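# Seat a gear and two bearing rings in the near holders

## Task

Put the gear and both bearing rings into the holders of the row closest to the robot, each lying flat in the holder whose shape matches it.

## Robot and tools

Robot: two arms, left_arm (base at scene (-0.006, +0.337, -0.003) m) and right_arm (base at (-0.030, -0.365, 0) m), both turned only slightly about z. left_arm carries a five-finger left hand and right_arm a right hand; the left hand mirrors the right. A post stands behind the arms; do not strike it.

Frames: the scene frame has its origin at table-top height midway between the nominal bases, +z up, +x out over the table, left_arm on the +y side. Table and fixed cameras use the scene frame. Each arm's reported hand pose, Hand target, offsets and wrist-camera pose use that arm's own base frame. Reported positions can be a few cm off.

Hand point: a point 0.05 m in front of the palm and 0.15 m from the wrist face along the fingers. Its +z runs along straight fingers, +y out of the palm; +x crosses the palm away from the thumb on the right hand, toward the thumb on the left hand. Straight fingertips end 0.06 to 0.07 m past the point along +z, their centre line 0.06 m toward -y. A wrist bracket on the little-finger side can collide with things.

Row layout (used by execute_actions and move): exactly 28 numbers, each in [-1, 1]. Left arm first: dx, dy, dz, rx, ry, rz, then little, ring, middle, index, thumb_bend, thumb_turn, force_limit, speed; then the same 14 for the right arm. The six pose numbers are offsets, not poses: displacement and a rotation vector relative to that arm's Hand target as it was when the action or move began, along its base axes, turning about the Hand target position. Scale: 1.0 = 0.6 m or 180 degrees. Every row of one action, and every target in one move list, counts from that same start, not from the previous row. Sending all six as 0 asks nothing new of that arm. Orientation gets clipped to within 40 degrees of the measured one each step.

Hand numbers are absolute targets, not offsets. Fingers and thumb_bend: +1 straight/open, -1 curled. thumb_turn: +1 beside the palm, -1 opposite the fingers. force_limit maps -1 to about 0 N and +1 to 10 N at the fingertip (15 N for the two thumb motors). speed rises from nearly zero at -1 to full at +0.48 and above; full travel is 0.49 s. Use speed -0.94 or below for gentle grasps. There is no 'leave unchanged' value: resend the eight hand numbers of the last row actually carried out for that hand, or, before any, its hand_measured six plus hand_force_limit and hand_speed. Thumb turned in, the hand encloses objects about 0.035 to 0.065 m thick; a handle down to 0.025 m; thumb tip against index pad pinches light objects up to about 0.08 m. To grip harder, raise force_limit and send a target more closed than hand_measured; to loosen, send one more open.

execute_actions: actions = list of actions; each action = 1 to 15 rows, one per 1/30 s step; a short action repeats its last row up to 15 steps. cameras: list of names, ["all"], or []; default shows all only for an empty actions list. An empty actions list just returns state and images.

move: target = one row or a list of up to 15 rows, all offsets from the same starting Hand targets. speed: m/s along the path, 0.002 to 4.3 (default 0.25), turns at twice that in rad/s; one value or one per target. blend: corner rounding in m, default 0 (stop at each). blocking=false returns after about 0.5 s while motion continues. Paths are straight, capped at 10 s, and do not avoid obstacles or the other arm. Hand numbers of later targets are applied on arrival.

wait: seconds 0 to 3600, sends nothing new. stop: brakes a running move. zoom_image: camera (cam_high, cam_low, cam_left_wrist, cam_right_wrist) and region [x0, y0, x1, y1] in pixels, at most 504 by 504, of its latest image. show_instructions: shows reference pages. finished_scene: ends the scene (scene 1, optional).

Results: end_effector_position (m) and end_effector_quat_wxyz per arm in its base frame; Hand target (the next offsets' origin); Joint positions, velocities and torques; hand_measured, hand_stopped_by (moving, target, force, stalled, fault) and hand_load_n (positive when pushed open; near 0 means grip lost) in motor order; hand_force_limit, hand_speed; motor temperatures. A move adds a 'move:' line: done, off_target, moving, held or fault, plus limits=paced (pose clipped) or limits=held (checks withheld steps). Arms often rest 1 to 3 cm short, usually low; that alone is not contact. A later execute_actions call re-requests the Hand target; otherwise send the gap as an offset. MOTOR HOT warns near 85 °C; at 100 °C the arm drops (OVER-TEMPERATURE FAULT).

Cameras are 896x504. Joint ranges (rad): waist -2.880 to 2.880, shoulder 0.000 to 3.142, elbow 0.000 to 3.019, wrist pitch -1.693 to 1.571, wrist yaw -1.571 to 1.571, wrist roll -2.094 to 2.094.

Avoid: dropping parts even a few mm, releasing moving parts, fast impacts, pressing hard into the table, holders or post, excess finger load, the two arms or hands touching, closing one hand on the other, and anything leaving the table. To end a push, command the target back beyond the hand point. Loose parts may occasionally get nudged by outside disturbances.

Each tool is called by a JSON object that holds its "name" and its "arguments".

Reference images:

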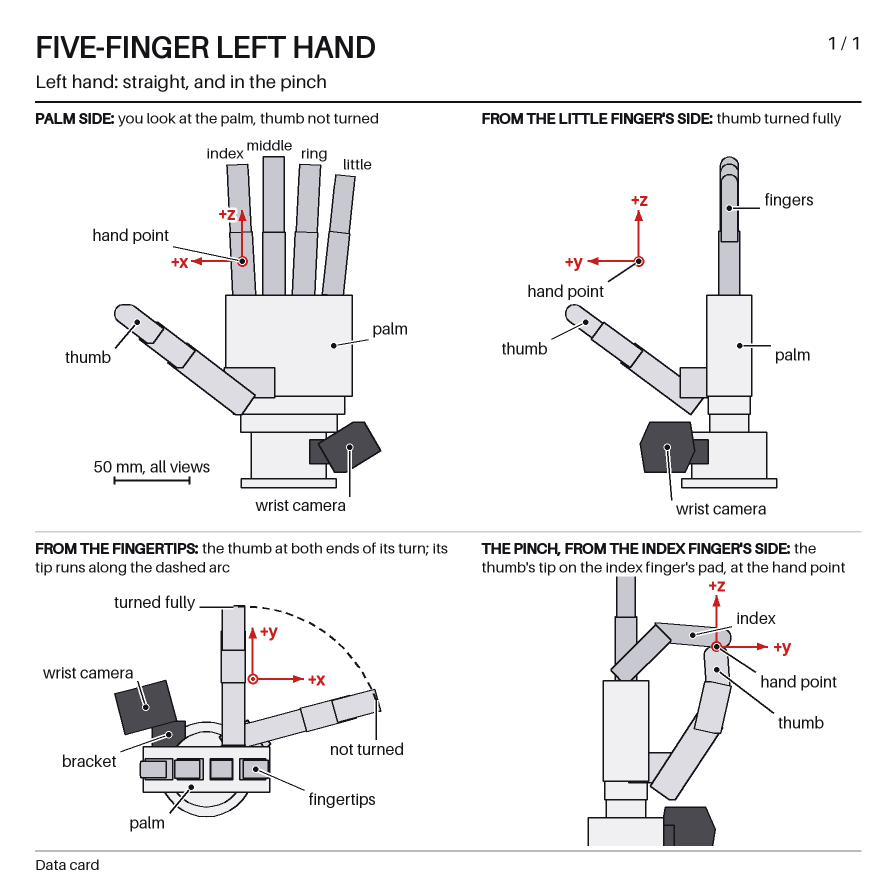

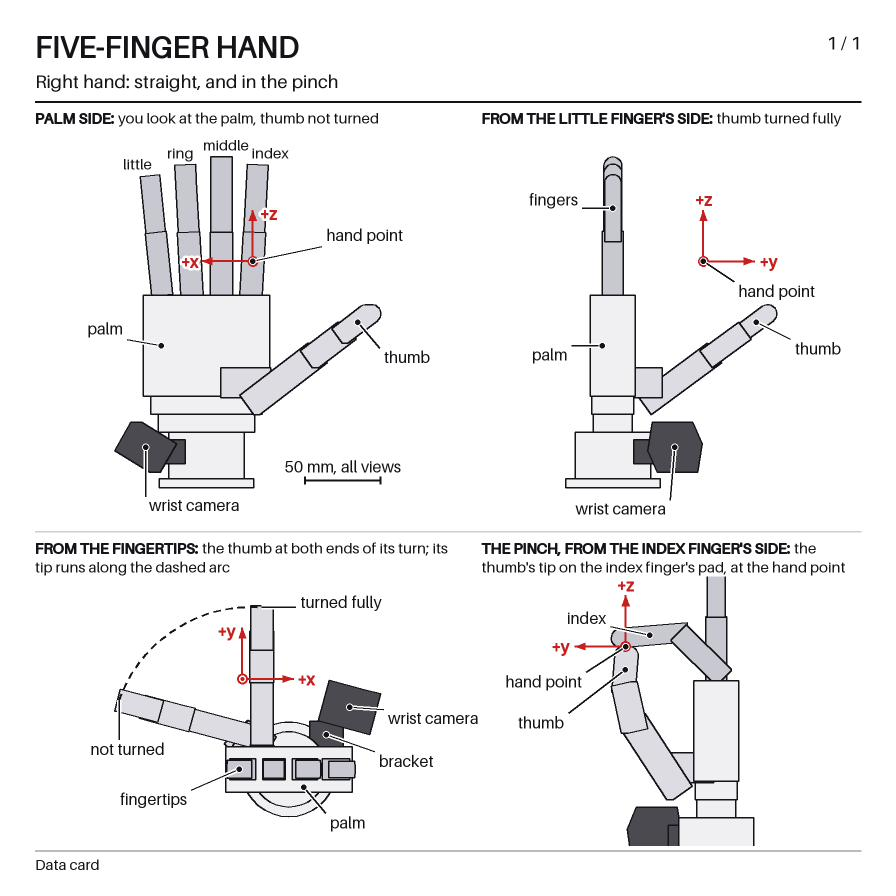

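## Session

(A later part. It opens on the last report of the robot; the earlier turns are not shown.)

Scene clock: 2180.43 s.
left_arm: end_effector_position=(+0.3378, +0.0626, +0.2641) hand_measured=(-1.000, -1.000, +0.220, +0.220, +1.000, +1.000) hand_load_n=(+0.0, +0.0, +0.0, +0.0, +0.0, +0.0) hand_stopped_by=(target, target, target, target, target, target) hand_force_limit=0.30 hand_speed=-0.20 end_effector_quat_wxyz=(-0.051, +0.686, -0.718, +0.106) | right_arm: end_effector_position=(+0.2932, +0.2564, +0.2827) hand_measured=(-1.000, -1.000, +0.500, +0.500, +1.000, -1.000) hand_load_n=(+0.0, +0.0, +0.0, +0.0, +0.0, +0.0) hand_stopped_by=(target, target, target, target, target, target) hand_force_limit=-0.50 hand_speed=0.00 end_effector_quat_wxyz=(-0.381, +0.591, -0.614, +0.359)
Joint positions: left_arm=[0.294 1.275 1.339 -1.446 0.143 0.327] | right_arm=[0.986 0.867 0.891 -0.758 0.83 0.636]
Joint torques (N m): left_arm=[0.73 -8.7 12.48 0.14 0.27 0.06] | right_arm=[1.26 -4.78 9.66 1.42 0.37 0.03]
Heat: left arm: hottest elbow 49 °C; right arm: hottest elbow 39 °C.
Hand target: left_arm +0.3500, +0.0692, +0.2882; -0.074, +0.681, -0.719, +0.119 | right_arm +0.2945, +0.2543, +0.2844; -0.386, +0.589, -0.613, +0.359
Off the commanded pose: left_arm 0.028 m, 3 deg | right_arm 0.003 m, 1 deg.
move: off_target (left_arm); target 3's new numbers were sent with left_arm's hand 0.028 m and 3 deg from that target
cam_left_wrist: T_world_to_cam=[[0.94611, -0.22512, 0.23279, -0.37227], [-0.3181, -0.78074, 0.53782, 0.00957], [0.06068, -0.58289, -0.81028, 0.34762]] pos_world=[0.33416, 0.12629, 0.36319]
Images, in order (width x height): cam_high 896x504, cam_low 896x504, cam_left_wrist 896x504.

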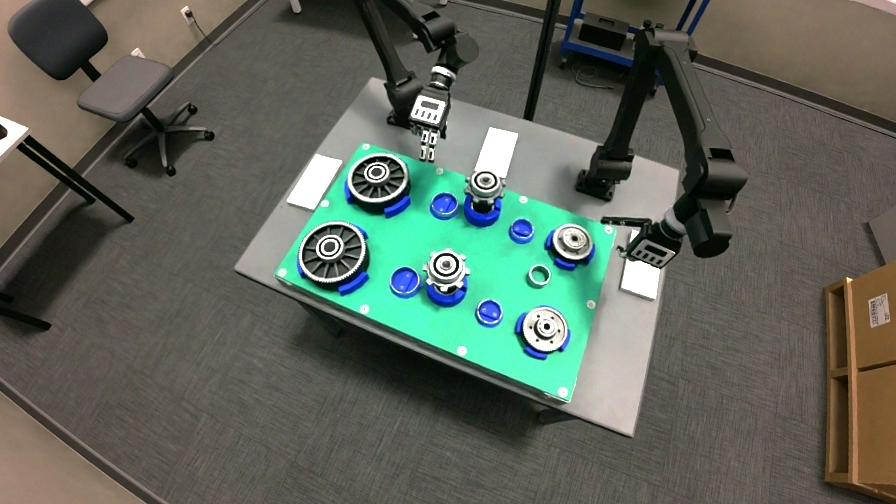

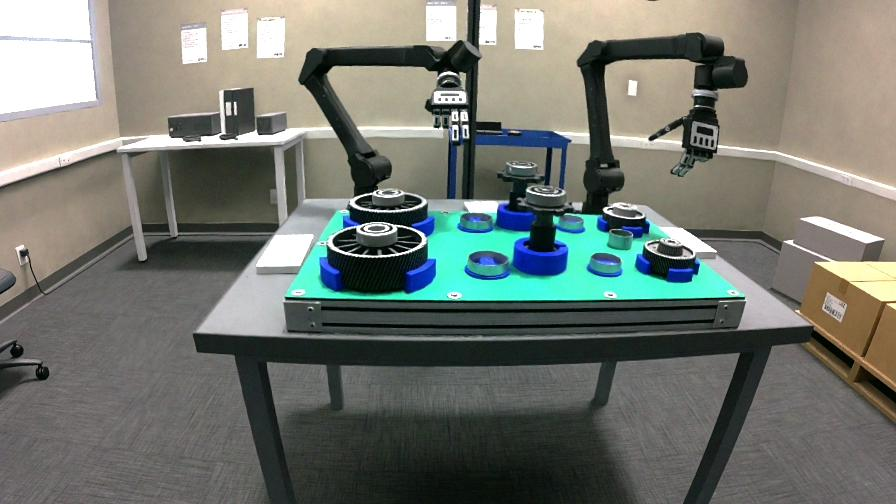

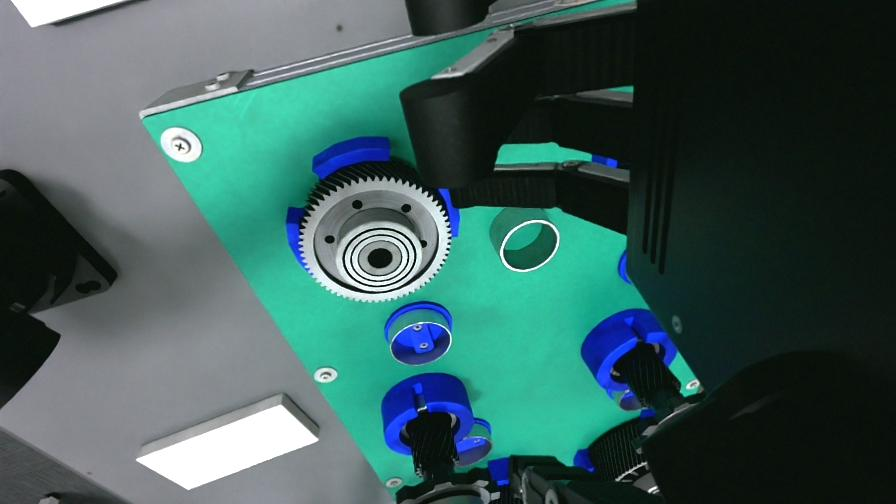

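{"name": "move", "arguments": {"target": [[-0.0540,-0.2080,-0.147,0.0100,-0.1337,0.0181,-1,-1,0.22,0.22,1.0,-1,0.3,0.2,0,0,0,0,0,0,-1,-1,0.5,0.5,1.0,-1,-0.5,0]], "speed": 0.15, "cameras": []}}

{"name": "move", "arguments": {"target": [[0.003,0.0,-0.088,0,0,0,-1,-1,0.22,0.22,1.0,-1,0.3,0.2,0,0,0,0,0,0,-1,-1,0.5,0.5,1.0,-1,-0.5,0]], "speed": 0.06, "cameras": ["cam_left_wrist","cam_low"]}}

{"name": "zoom_image", "arguments": {"camera": "cam_low", "region": [590, 170, 670, 245]}}

Scene clock: 2203.43 s.
left_arm: end_effector_position=(+0.3142, -0.0535, +0.1986) hand_measured=(-1.000, -1.000, +0.220, +0.220, +1.000, -1.000) hand_load_n=(+0.0, +0.0, +0.0, +0.0, +0.0, +0.0) hand_stopped_by=(target, target, target, target, target, target) hand_force_limit=0.30 hand_speed=0.20 end_effector_quat_wxyz=(-0.231, +0.659, -0.676, +0.236) | right_arm: end_effector_position=(+0.2932, +0.2564, +0.2827) hand_measured=(-1.000, -1.000, +0.500, +0.500, +1.000, -1.000) hand_load_n=(+0.0, +0.5, +0.0, +0.0, +0.0, +0.0) hand_stopped_by=(target, target, target, target, target, target) hand_force_limit=-0.50 hand_speed=0.00 end_effector_quat_wxyz=(-0.381, +0.591, -0.614, +0.359)
Joint positions: left_arm=[-0.086 0.822 0.801 -0.877 -0.039 -0.047] | right_arm=[0.986 0.867 0.891 -0.758 0.83 0.636]
Joint torques (N m): left_arm=[0.97 -4.19 8.08 2.11 -0.13 -0.21] | right_arm=[1.03 -4.07 9.51 1.47 0.38 0.07]
Heat: left arm: hottest elbow 52 °C; right arm: hottest elbow 39 °C.
Hand target: left_arm +0.3175, -0.0557, +0.2000; -0.236, +0.660, -0.670, +0.244 | right_arm +0.2945, +0.2543, +0.2844; -0.386, +0.589, -0.613, +0.359
Off the commanded pose: left_arm 0.004 m, 1 deg | right_arm 0.003 m, 1 deg.
move: done

Scene clock: 2204.77 s.
left_arm: end_effector_position=(+0.3159, -0.0536, +0.1489) hand_measured=(-1.000, -1.000, +0.220, +0.220, +1.000, -1.000) hand_load_n=(+0.0, +0.0, +0.0, +0.0, +0.0, +0.0) hand_stopped_by=(target, target, target, target, target, target) hand_force_limit=0.30 hand_speed=0.20 end_effector_quat_wxyz=(-0.235, +0.658, -0.674, +0.240) | right_arm: end_effector_position=(+0.2932, +0.2564, +0.2827) hand_measured=(-1.000, -1.000, +0.500, +0.500, +1.000, -1.000) hand_load_n=(+0.0, +0.0, +0.0, +0.0, +0.0, +0.0) hand_stopped_by=(target, target, target, target, target, target) hand_force_limit=-0.50 hand_speed=0.00 end_effector_quat_wxyz=(-0.381, +0.591, -0.614, +0.359)
Joint positions: left_arm=[-0.086 0.834 0.672 -0.725 -0.039 -0.047] | right_arm=[0.986 0.867 0.891 -0.758 0.83 0.636]
Joint torques (N m): left_arm=[0.73 -3.43 7.98 1.99 -0.13 -0.23] | right_arm=[0.73 -4.48 9.58 1.42 0.38 0.06]
Heat: left arm: hottest elbow 52 °C; right arm: hottest elbow 39 °C.
Hand target: left_arm +0.3193, -0.0557, +0.1472; -0.236, +0.660, -0.670, +0.244 | right_arm +0.2945, +0.2543, +0.2844; -0.386, +0.589, -0.613, +0.359
Off the commanded pose: left_arm 0.004 m, 1 deg | right_arm 0.003 m, 1 deg.
move: done
cam_left_wrist: T_world_to_cam=[[0.75531, -0.20819, 0.62142, -0.34758], [-0.47858, -0.82301, 0.30596, 0.05682], [0.44773, -0.52849, -0.72127, 0.0553]] pos_world=[0.26496, 0.00362, 0.23849]
Images, in order (width x height): cam_low 896x504, cam_left_wrist 896x504.

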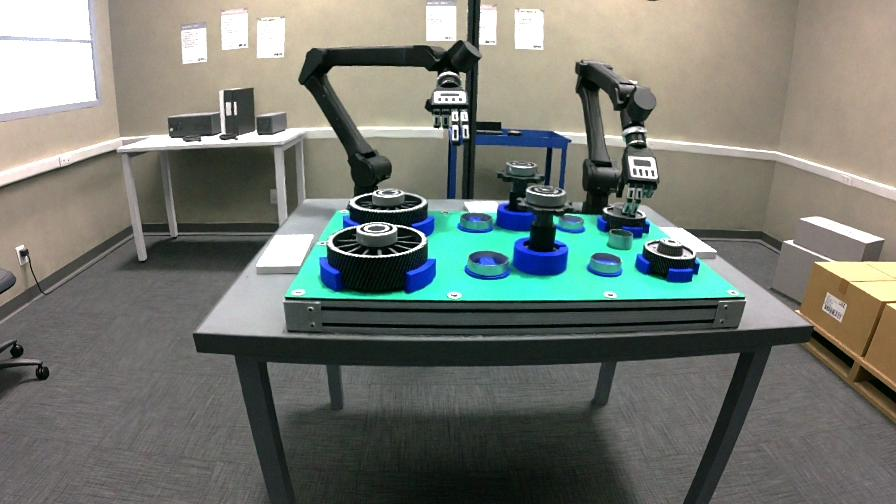

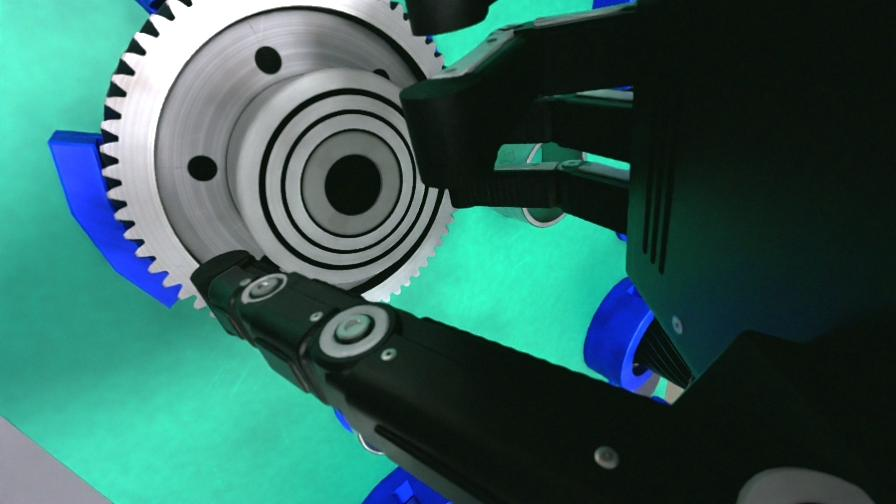

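Scaled by 6.300.

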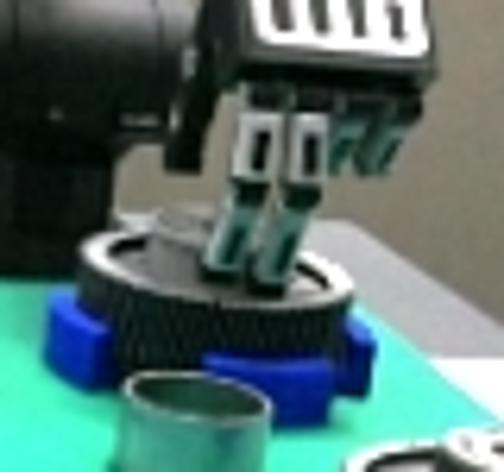

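{"name": "move", "arguments": {"target": [[-0.007,0.010,0.0,0,0,0,-1,-1,0.22,0.22,1.0,-1,0.3,0.2,0,0,0,0,0,0,-1,-1,0.5,0.5,1.0,-1,-0.5,0],[-0.007,0.010,-0.011,0,0,0,-1,-1,0.22,0.22,1.0,-1,0.3,0.2,0,0,0,0,0,0,-1,-1,0.5,0.5,1.0,-1,-0.5,0]], "speed": 0.06, "cameras": ["cam_left_wrist","cam_low"]}}

{"name": "zoom_image", "arguments": {"camera": "cam_low", "region": [590, 170, 670, 245]}}

Scene clock: 2209.07 s.
left_arm: end_effector_position=(+0.3143, -0.0527, +0.1431) hand_measured=(-1.000, -1.000, +0.220, +0.220, +1.000, -1.000) hand_load_n=(+0.0, +0.0, -0.5, +0.0, +0.0, +0.0) hand_stopped_by=(target, target, target, target, target, target) hand_force_limit=0.30 hand_speed=0.20 end_effector_quat_wxyz=(-0.232, +0.660, -0.673, +0.241) | right_arm: end_effector_position=(+0.2932, +0.2564, +0.2827) hand_measured=(-1.000, -1.000, +0.500, +0.500, +1.000, -1.000) hand_load_n=(+0.0, +0.0, +0.0, +0.0, +0.0, +0.5) hand_stopped_by=(target, target, target, target, target, target) hand_force_limit=-0.50 hand_speed=0.00 end_effector_quat_wxyz=(-0.381, +0.591, -0.614, +0.359)
Joint positions: left_arm=[-0.077 0.833 0.656 -0.711 -0.03 -0.047] | right_arm=[0.986 0.867 0.891 -0.758 0.83 0.636]
Joint torques (N m): left_arm=[1.9 -4.95 7.45 2.09 0.15 0.01] | right_arm=[1.2 -4.54 9.5 1.4 0.37 0.07]
Heat: left arm: hottest elbow 51 °C; right arm: hottest elbow 39 °C.
Hand target: left_arm +0.3152, -0.0497, +0.1408; -0.237, +0.660, -0.670, +0.245 | right_arm +0.2945, +0.2543, +0.2844; -0.386, +0.589, -0.613, +0.359
Off the commanded pose: left_arm 0.004 m, 1 deg | right_arm 0.003 m, 1 deg.
move: done
cam_left_wrist: T_world_to_cam=[[0.75692, -0.20189, 0.62154, -0.34278], [-0.47606, -0.82191, 0.31278, 0.05692], [0.4477, -0.53264, -0.71823, 0.05157]] pos_world=[0.26347, 0.00505, 0.23229]
Images, in order (width x height): cam_low 896x504, cam_left_wrist 896x504.

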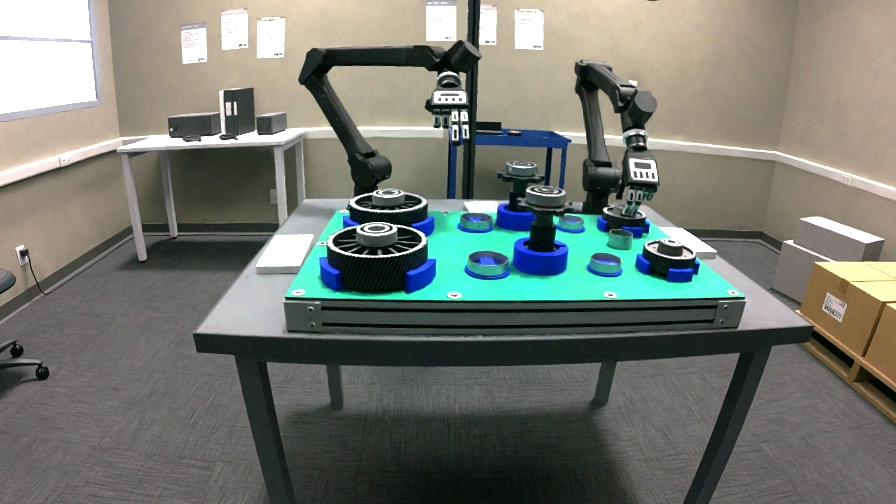

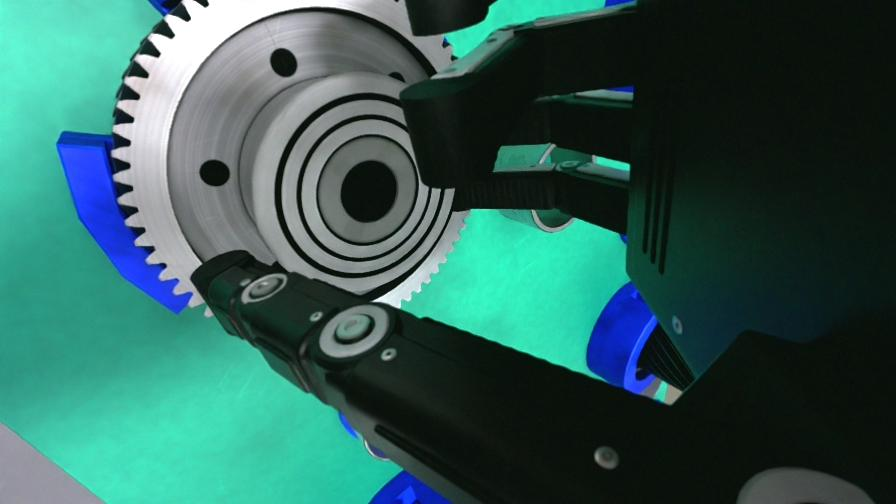

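Scaled by 6.300.

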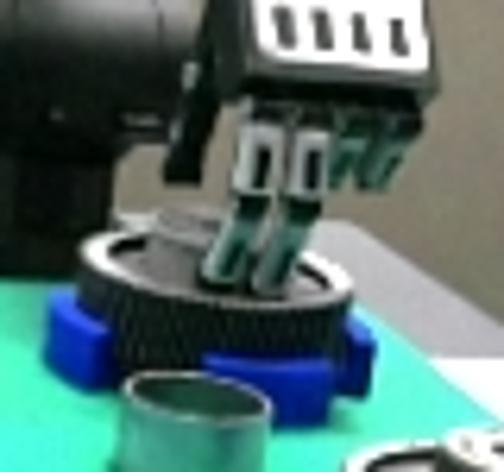

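{"name": "move", "arguments": {"target": [[-0.004,0.010,0.003,0,0,0,-1,-1,0.22,0.22,1.0,-1,0.3,0.2,0,0,0,0,0,0,-1,-1,0.5,0.5,1.0,-1,-0.5,0]], "speed": 0.06, "cameras": ["cam_left_wrist","cam_low"]}}

{"name": "zoom_image", "arguments": {"camera": "cam_low", "region": [590, 170, 670, 245]}}

Scene clock: 2211.33 s.
left_arm: end_effector_position=(+0.3136, -0.0466, +0.1434) hand_measured=(-1.000, -1.000, +0.220, +0.220, +1.000, -1.000) hand_load_n=(+0.0, +0.0, +0.0, +0.0, +0.0, +0.0) hand_stopped_by=(target, target, target, target, target, target) hand_force_limit=0.30 hand_speed=0.20 end_effector_quat_wxyz=(-0.232, +0.662, -0.669, +0.243) | right_arm: end_effector_position=(+0.2932, +0.2564, +0.2827) hand_measured=(-1.000, -1.000, +0.500, +0.500, +1.000, -1.000) hand_load_n=(+0.0, +0.0, +0.0, +0.0, +0.5, +0.0) hand_stopped_by=(target, target, target, target, target, target) hand_force_limit=-0.50 hand_speed=0.00 end_effector_quat_wxyz=(-0.381, +0.591, -0.614, +0.359)
Joint positions: left_arm=[-0.051 0.826 0.652 -0.711 -0.014 -0.035] | right_arm=[0.986 0.867 0.891 -0.758 0.83 0.636]
Joint torques (N m): left_arm=[1.26 -4.66 7.68 1.43 0.12 0.09] | right_arm=[0.26 -4.66 9.7 1.43 0.4 0.04]
Heat: left arm: hottest elbow 51 °C; right arm: hottest elbow 39 °C.
Hand target: left_arm +0.3128, -0.0437, +0.1425; -0.236, +0.660, -0.670, +0.245 | right_arm +0.2945, +0.2543, +0.2844; -0.386, +0.589, -0.613, +0.359
Off the commanded pose: left_arm 0.003 m, 1 deg | right_arm 0.003 m, 1 deg.
move: done
cam_left_wrist: T_world_to_cam=[[0.75654, -0.19341, 0.6247, -0.34115], [-0.47103, -0.82381, 0.31538, 0.05941], [0.45364, -0.53285, -0.71435, 0.05294]] pos_world=[0.26206, 0.01117, 0.23219]
Images, in order (width x height): cam_low 896x504, cam_left_wrist 896x504.

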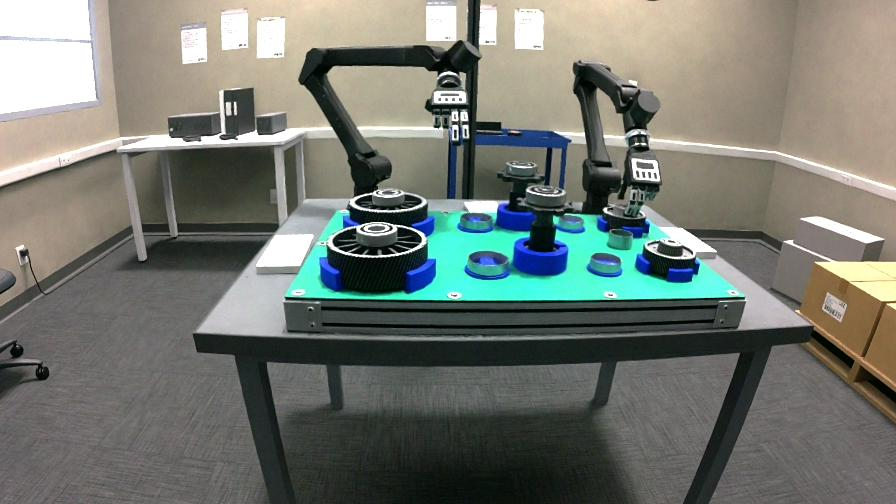

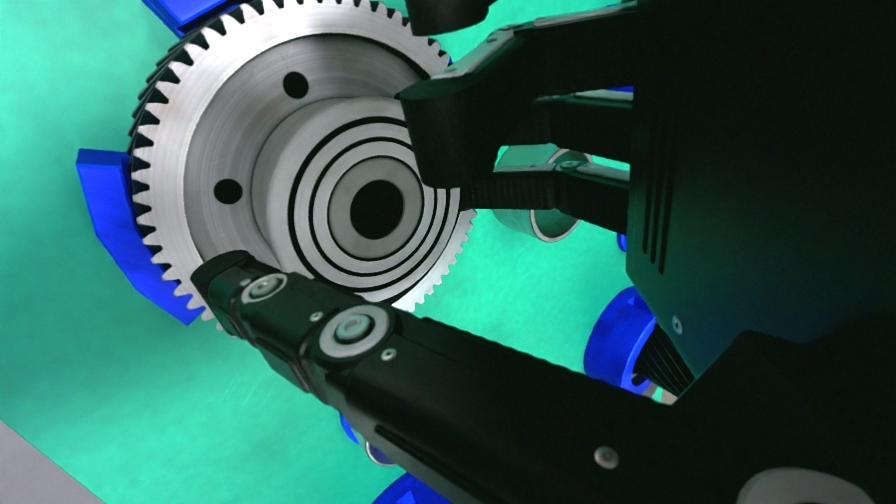

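Scaled by 6.300.

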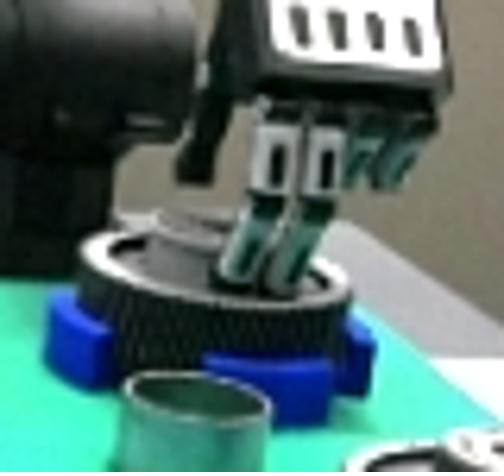

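{"name": "execute_actions", "arguments": {"actions": [[[0,0,0.0,0,0,0,-1,-1,0.1,0.1,1.0,-1,-0.4,-0.4,0,0,0,0,0,0,-1,-1,0.5,0.5,1.0,-1,-0.5,0]],[[0,0,0.0,0,0,0,-1,-1,0.1,0.1,0.5,-1,-0.4,-0.4,0,0,0,0,0,0,-1,-1,0.5,0.5,1.0,-1,-0.5,0]],[[0,0,0.0,0,0,0,-1,-1,-0.2,-0.2,0.5,-1,-0.4,-0.4,0,0,0,0,0,0,-1,-1,0.5,0.5,1.0,-1,-0.5,0]],[[0,0,0.0,0,0,0,-1,-1,-0.3,-0.27,0.45,-1,0.6,-0.3,0,0,0,0,0,0,-1,-1,0.5,0.5,1.0,-1,-0.5,0]]], "cameras": ["cam_left_wrist","cam_low"]}}

{"name": "zoom_image", "arguments": {"camera": "cam_low", "region": [590, 170, 670, 245]}}

Scene clock: 2215.87 s.
left_arm: end_effector_position=(+0.3235, -0.0460, +0.1499) hand_measured=(-1.000, -1.000, +0.024, -0.050, +0.450, -1.000) hand_load_n=(+0.5, +0.0, +3.5, +0.5, +0.0, +0.0) hand_stopped_by=(target, target, force, force, target, target) hand_force_limit=0.60 hand_speed=-0.30 end_effector_quat_wxyz=(-0.247, +0.658, -0.663, +0.259) | right_arm: end_effector_position=(+0.2932, +0.2564, +0.2827) hand_measured=(-1.000, -1.000, +0.500, +0.500, +1.000, -1.000) hand_load_n=(+0.5, +0.0, +0.0, +0.0, +0.0, +0.0) hand_stopped_by=(target, target, target, target, target, target) hand_force_limit=-0.50 hand_speed=0.00 end_effector_quat_wxyz=(-0.381, +0.591, -0.614, +0.359)
Joint positions: left_arm=[-0.048 0.82 0.651 -0.669 -0.014 -0.035] | right_arm=[0.986 0.867 0.891 -0.758 0.83 0.636]
Joint torques (N m): left_arm=[1.08 -3.78 7.79 0.18 0.14 0.06] | right_arm=[0.38 -4.07 9.44 1.55 0.37 0.08]
Heat: left arm: hottest elbow 50 °C; right arm: hottest elbow 39 °C.
Hand target: left_arm +0.3127, -0.0437, +0.1423; -0.236, +0.660, -0.670, +0.244 | right_arm +0.2945, +0.2543, +0.2844; -0.386, +0.589, -0.613, +0.359
Off the commanded pose: left_arm 0.013 m, 2 deg | right_arm 0.003 m, 1 deg.
Step readings (end_effector_position of left_arm | right_arm):
0: (+0.3136, -0.0466, +0.1434) | (+0.2932, +0.2564, +0.2827)
1: (+0.3136, -0.0466, +0.1434) | (+0.2932, +0.2564, +0.2827)
2: (+0.3136, -0.0466, +0.1434) | (+0.2932, +0.2564, +0.2827)
4: (+0.3140, -0.0465, +0.1436) | (+0.2932, +0.2564, +0.2827)
8: (+0.3151, -0.0466, +0.1442) | (+0.2932, +0.2564, +0.2827)
15: (+0.3151, -0.0466, +0.1442) | (+0.2932, +0.2564, +0.2827)
16: (+0.3151, -0.0466, +0.1442) | (+0.2932, +0.2564, +0.2827)
17: (+0.3151, -0.0466, +0.1442) | (+0.2932, +0.2564, +0.2827)
19: (+0.3151, -0.0466, +0.1442) | (+0.2932, +0.2564, +0.2827)
23: (+0.3151, -0.0466, +0.1442) | (+0.2932, +0.2564, +0.2827)
30: (+0.3151, -0.0466, +0.1442) | (+0.2932, +0.2564, +0.2827)
31: (+0.3151, -0.0466, +0.1442) | (+0.2932, +0.2564, +0.2827)
32: (+0.3151, -0.0466, +0.1442) | (+0.2932, +0.2564, +0.2827)
34: (+0.3178, -0.0467, +0.1448) | (+0.2932, +0.2564, +0.2827)
38: (+0.3195, -0.0459, +0.1462) | (+0.2932, +0.2564, +0.2827)
45: (+0.3196, -0.0459, +0.1464) | (+0.2932, +0.2564, +0.2827)
46: (+0.3196, -0.0459, +0.1464) | (+0.2932, +0.2564, +0.2827)
47: (+0.3196, -0.0459, +0.1464) | (+0.2932, +0.2564, +0.2827)
49: (+0.3227, -0.0450, +0.1472) | (+0.2932, +0.2564, +0.2827)
53: (+0.3235, -0.0460, +0.1499) | (+0.2932, +0.2564, +0.2827)
60: (+0.3235, -0.0460, +0.1499) | (+0.2932, +0.2564, +0.2827)
cam_left_wrist: T_world_to_cam=[[0.72754, -0.18977, 0.65929, -0.34814], [-0.48249, -0.82471, 0.29506, 0.0692], [0.48773, -0.53277, -0.69157, 0.03901]] pos_world=[0.26765, 0.01178, 0.23609]
Images, in order (width x height): cam_low 896x504, cam_left_wrist 896x504.

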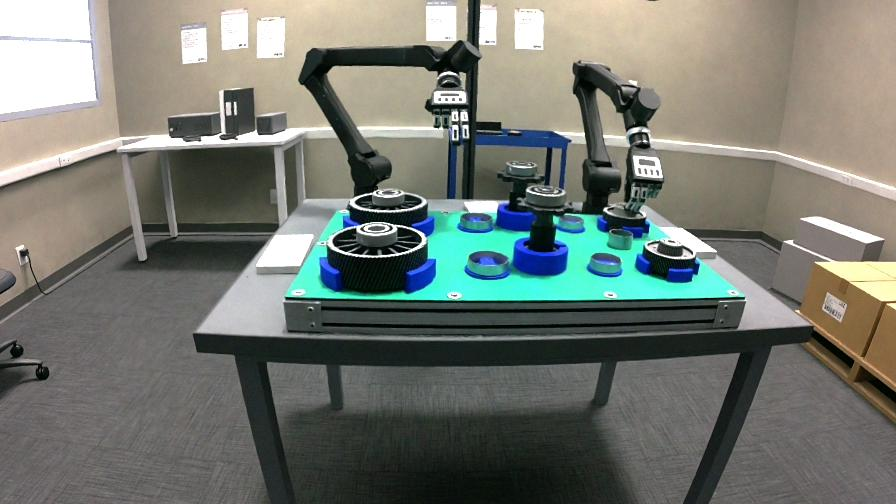

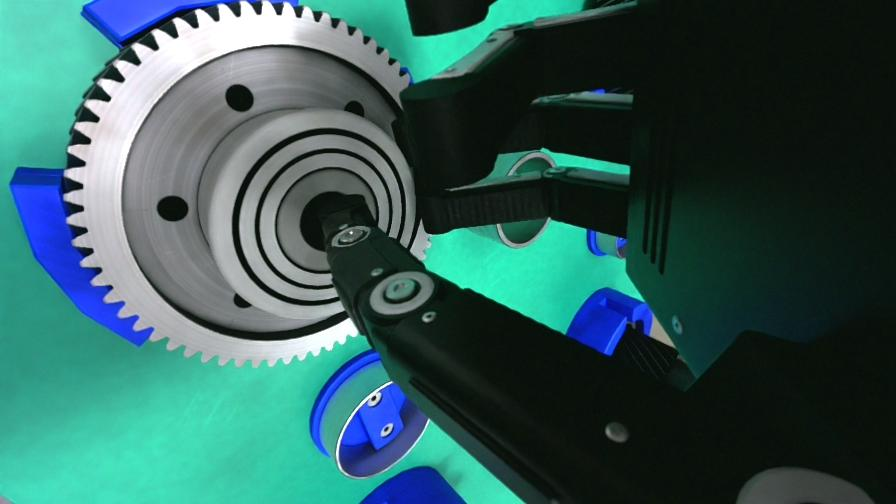

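Scaled by 6.300.

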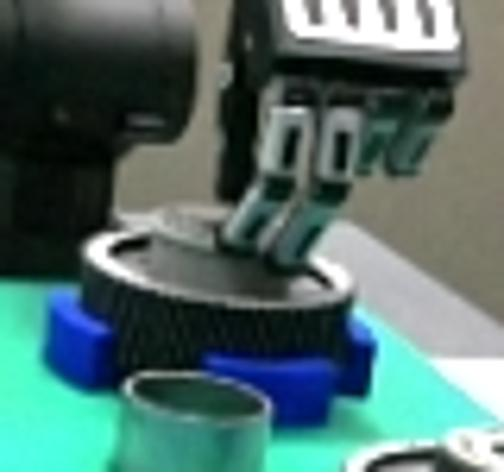

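{"name": "move", "arguments": {"target": [[0.0,0.0,0.03,0,0,0,-1,-1,-0.1,-0.1,0.6,-1,0.3,-0.2,0,0,0,0,0,0,-1,-1,0.5,0.5,1.0,-1,-0.5,0],[-0.02,0.0,0.13,0,0,0,-1,-1,0.22,0.22,1.0,1,0.3,0.2,0,0,0,0,0,0,-1,-1,0.5,0.5,1.0,-1,-0.5,0]], "speed": 0.1, "cameras": ["cam_left_wrist","cam_low","cam_high"]}}

{"name": "zoom_image", "arguments": {"camera": "cam_low", "region": [598, 194, 658, 240]}}

Scene clock: 2222.30 s.
left_arm: end_effector_position=(+0.2884, -0.0432, +0.1898) hand_measured=(-1.000, -1.000, +0.220, +0.220, +1.000, +1.000) hand_load_n=(+0.0, +0.0, +0.0, +0.0, +0.0, +0.0) hand_stopped_by=(target, target, target, target, target, target) hand_force_limit=0.30 hand_speed=0.20 end_effector_quat_wxyz=(-0.218, +0.669, -0.673, +0.226) | right_arm: end_effector_position=(+0.2932, +0.2564, +0.2827) hand_measured=(-1.000, -1.000, +0.500, +0.500, +1.000, -1.000) hand_load_n=(+0.0, +0.0, +0.0, +0.0, +0.0, +0.0) hand_stopped_by=(target, target, target, target, target, target) hand_force_limit=-0.50 hand_speed=0.00 end_effector_quat_wxyz=(-0.381, +0.591, -0.614, +0.359)
Joint positions: left_arm=[-0.043 0.763 0.761 -0.929 -0.013 -0.034] | right_arm=[0.986 0.867 0.891 -0.758 0.83 0.636]
Joint torques (N m): left_arm=[0.26 -3.72 13.08 0.99 0.01 0.04] | right_arm=[0.09 -4.37 9.72 1.51 0.4 0.08]
Heat: left arm: hottest elbow 50 °C; right arm: hottest elbow 39 °C.
Hand target: left_arm +0.3008, -0.0437, +0.2205; -0.236, +0.660, -0.670, +0.245 | right_arm +0.2945, +0.2543, +0.2844; -0.386, +0.589, -0.613, +0.359
Off the commanded pose: left_arm 0.033 m, 3 deg | right_arm 0.003 m, 1 deg.
move: off_target (left_arm); target 2's new numbers were sent with left_arm's hand 0.033 m and 3 deg from that target
cam_left_wrist: T_world_to_cam=[[0.78543, -0.19028, 0.58898, -0.35184], [-0.45122, -0.82738, 0.33442, 0.02627], [0.42368, -0.52843, -0.73571, 0.11221]] pos_world=[0.24066, 0.01408, 0.28099]
Images, in order (width x height): cam_high 896x504, cam_low 896x504, cam_left_wrist 896x504.

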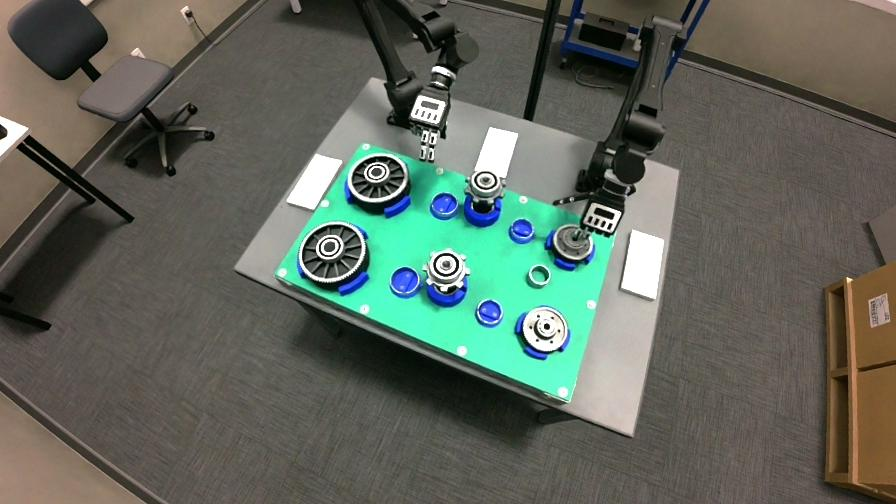

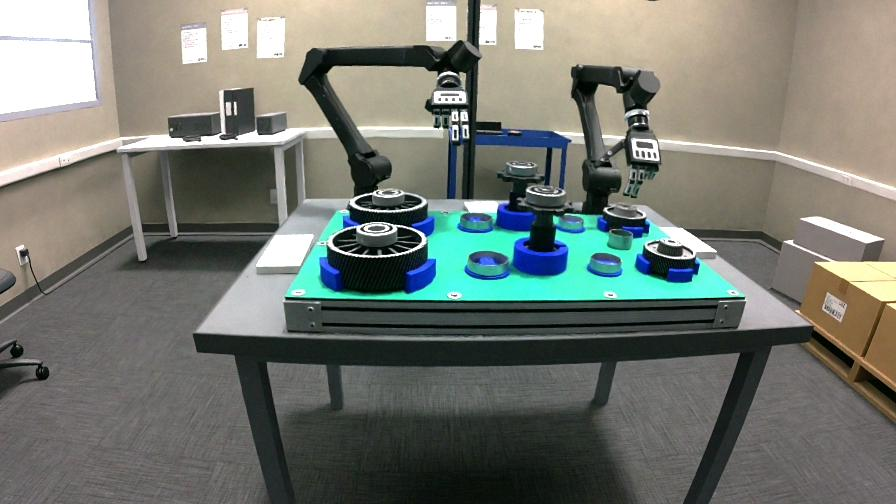

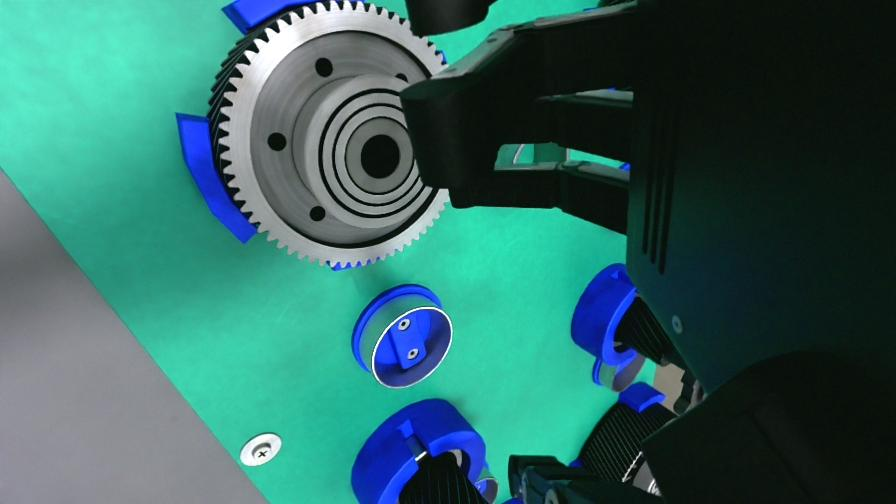

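Scaled by 8.400.

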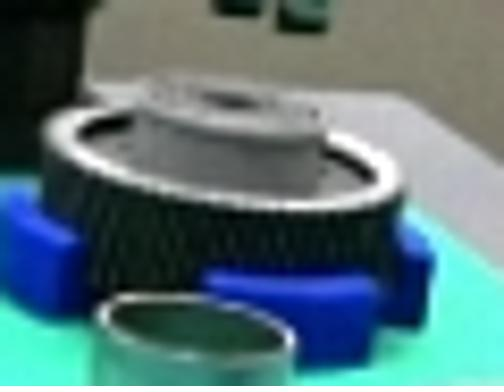

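{"name": "zoom_image", "arguments": {"camera": "cam_left_wrist", "region": [160, 0, 460, 300]}}

Scaled by 1.680.

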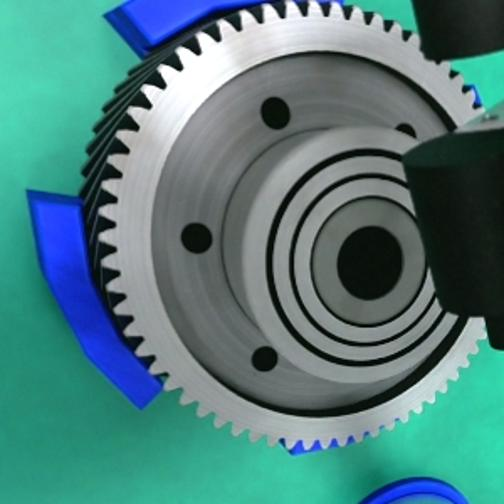

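{"name": "zoom_image", "arguments": {"camera": "cam_low", "region": [595, 200, 655, 240]}}

{"name": "zoom_image", "arguments": {"camera": "cam_low", "region": [635, 235, 703, 285]}}

Scaled by 8.400.

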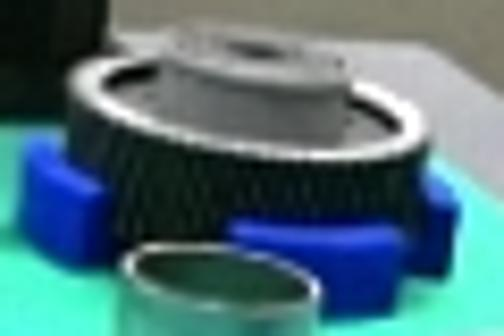

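Scaled by 7.412.

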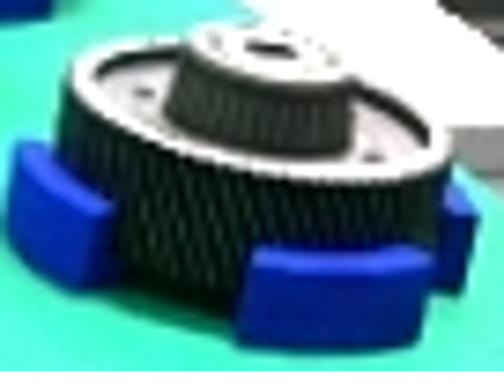

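{"name": "move", "arguments": {"target": [[0.0,0.0,0.09,0,0,0,-1,-1,0.22,0.22,1.0,1,0.3,0.2,0,0,0,0,0,0,-1,-1,0.5,0.5,1.0,-1,-0.5,0],[0.427,-0.008,0.09,0,0,0,-1,-1,0.22,0.22,1.0,1,0.3,0.2,0,0,0,0,0,0,-1,-1,0.5,0.5,1.0,-1,-0.5,0]], "speed": 0.15, "blend": 0.02, "cameras": ["cam_left_wrist","cam_low","cam_high"]}}

Scene clock: 2248.60 s.
left_arm: end_effector_position=(+0.5336, -0.0533, +0.2381) hand_measured=(-1.000, -1.000, +0.220, +0.220, +1.000, +1.000) hand_load_n=(+0.0, +0.0, +0.0, +0.0, +0.0, +0.0) hand_stopped_by=(target, target, target, target, target, target) hand_force_limit=0.30 hand_speed=0.20 end_effector_quat_wxyz=(-0.207, +0.670, -0.679, +0.217) | right_arm: end_effector_position=(+0.2932, +0.2564, +0.2827) hand_measured=(-1.000, -1.000, +0.500, +0.500, +1.000, -1.000) hand_load_n=(+0.0, +0.0, +0.0, +0.0, +0.0, +0.0) hand_stopped_by=(target, target, target, target, target, target) hand_force_limit=-0.50 hand_speed=0.00 end_effector_quat_wxyz=(-0.381, +0.591, -0.614, +0.359)
Joint positions: left_arm=[-0.041 1.464 1.407 -0.904 -0.007 -0.025] | right_arm=[0.986 0.867 0.891 -0.758 0.83 0.636]
Joint torques (N m): left_arm=[1.73 -13.8 13.64 1.54 0.16 0.14] | right_arm=[0.97 -4.19 9.55 1.37 0.4 0.05]
Motor temperatures (°C): left_arm=[24 24 54 23 22 23] | right_arm=[23 22 39 24 24 22]
Heat: left arm: hottest elbow 54 °C; right arm: hottest elbow 39 °C.
Hand target: left_arm +0.5569, -0.0484, +0.2742; -0.236, +0.660, -0.670, +0.244 | right_arm +0.2945, +0.2543, +0.2844; -0.386, +0.589, -0.613, +0.359
Off the commanded pose: left_arm 0.044 m, 5 deg | right_arm 0.003 m, 1 deg.
move: off_target (left_arm)
cam_left_wrist: T_world_to_cam=[[0.80152, -0.19741, 0.56445, -0.57794], [-0.44747, -0.82416, 0.34717, 0.10753], [0.39666, -0.53083, -0.74891, 0.056]] pos_world=[0.48913, 0.00426, 0.33082]
Images, in order (width x height): cam_high 896x504, cam_low 896x504, cam_left_wrist 896x504.

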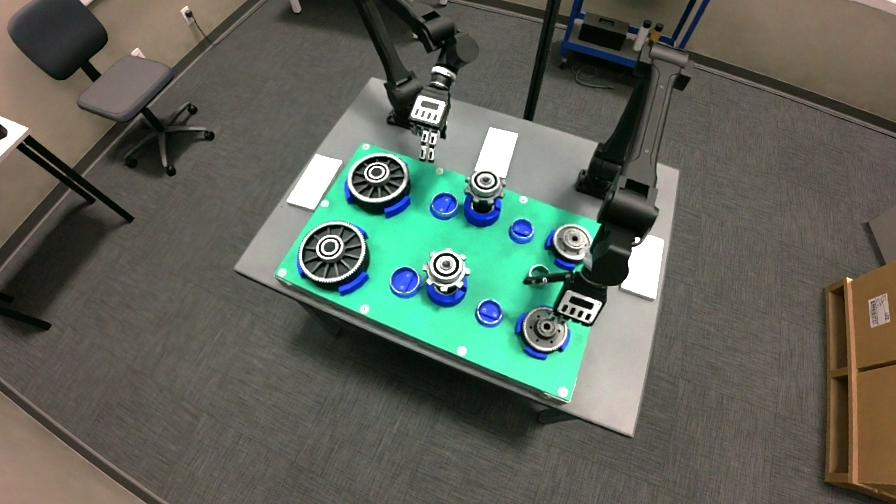

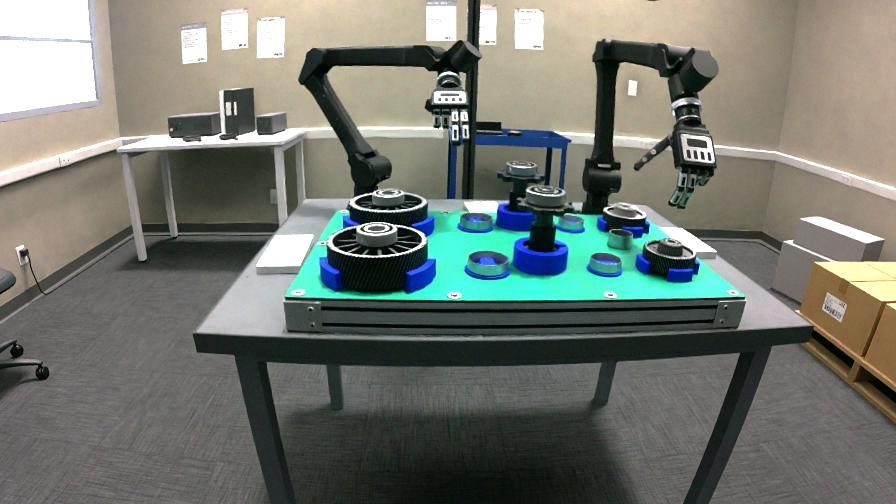

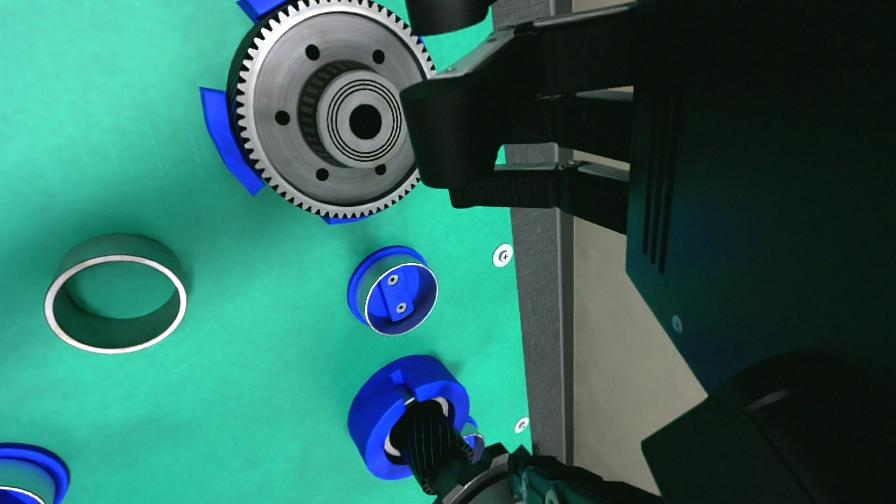

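{"name": "move", "arguments": {"target": [[-0.445,0.0,0.05,0,0,0,-1,-1,0.22,0.22,1.0,1,0.3,0.2,0,0,0,0,0,0,-1,-1,0.5,0.5,1.0,-1,-0.5,0],[-0.463,0.0,-0.05,0,0,0,-1,-1,0.22,0.22,1.0,1,0.3,0.2,0,0,0,0,0,0,-1,-1,0.5,0.5,1.0,-1,-0.5,0]], "speed": 0.15, "blend": 0.01, "cameras": ["cam_left_wrist"]}}

Scene clock: 2254.03 s.
left_arm: end_effector_position=(+0.2752, -0.0449, +0.2401) hand_measured=(-1.000, -1.000, +0.220, +0.220, +1.000, +1.000) hand_load_n=(+0.0, +0.0, +0.0, +0.0, +0.0, -0.5) hand_stopped_by=(target, target, target, target, target, target) hand_force_limit=0.30 hand_speed=0.20 end_effector_quat_wxyz=(-0.230, +0.662, -0.674, +0.233) | right_arm: end_effector_position=(+0.2932, +0.2564, +0.2827) hand_measured=(-1.000, -1.000, +0.500, +0.500, +1.000, -1.000) hand_load_n=(+0.0, +0.0, +0.0, +0.0, +0.0, +0.0) hand_stopped_by=(target, target, target, target, target, target) hand_force_limit=-0.50 hand_speed=0.00 end_effector_quat_wxyz=(-0.381, +0.591, -0.614, +0.359)
Joint positions: left_arm=[-0.062 0.714 0.867 -1.058 -0.028 -0.033] | right_arm=[0.986 0.867 0.891 -0.758 0.83 0.636]
Joint torques (N m): left_arm=[-0.09 -3.14 8.24 2.03 -0.11 -0.16] | right_arm=[0.26 -3.9 9.57 1.42 0.39 0.04]
Heat: left arm: hottest elbow 54 °C; right arm: hottest elbow 39 °C.
Hand target: left_arm +0.2792, -0.0485, +0.2443; -0.236, +0.660, -0.670, +0.244 | right_arm +0.2945, +0.2543, +0.2844; -0.386, +0.589, -0.613, +0.359
Off the commanded pose: left_arm 0.007 m, 2 deg | right_arm 0.003 m, 1 deg.
move: done
cam_left_wrist: T_world_to_cam=[[0.76711, -0.20412, 0.60817, -0.37158], [-0.46838, -0.82602, 0.31355, 0.01183], [0.43836, -0.52538, -0.72925, 0.14848]] pos_world=[0.2255, 0.01194, 0.33055]

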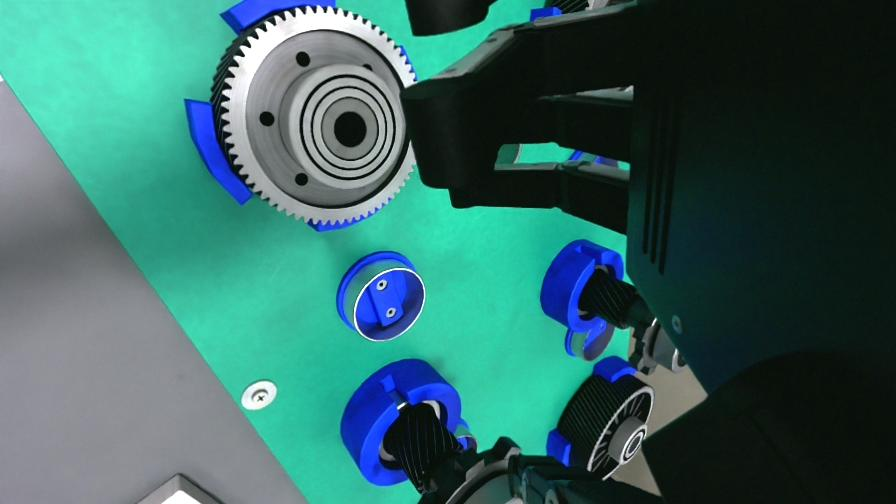

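{"name": "zoom_image", "arguments": {"camera": "cam_left_wrist", "region": [180, 0, 430, 250]}}

Scaled by 2.016.

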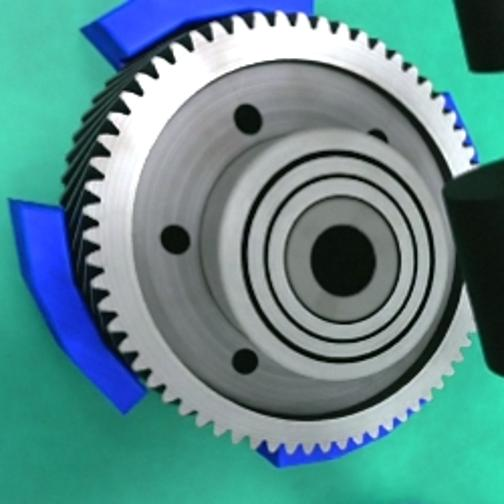

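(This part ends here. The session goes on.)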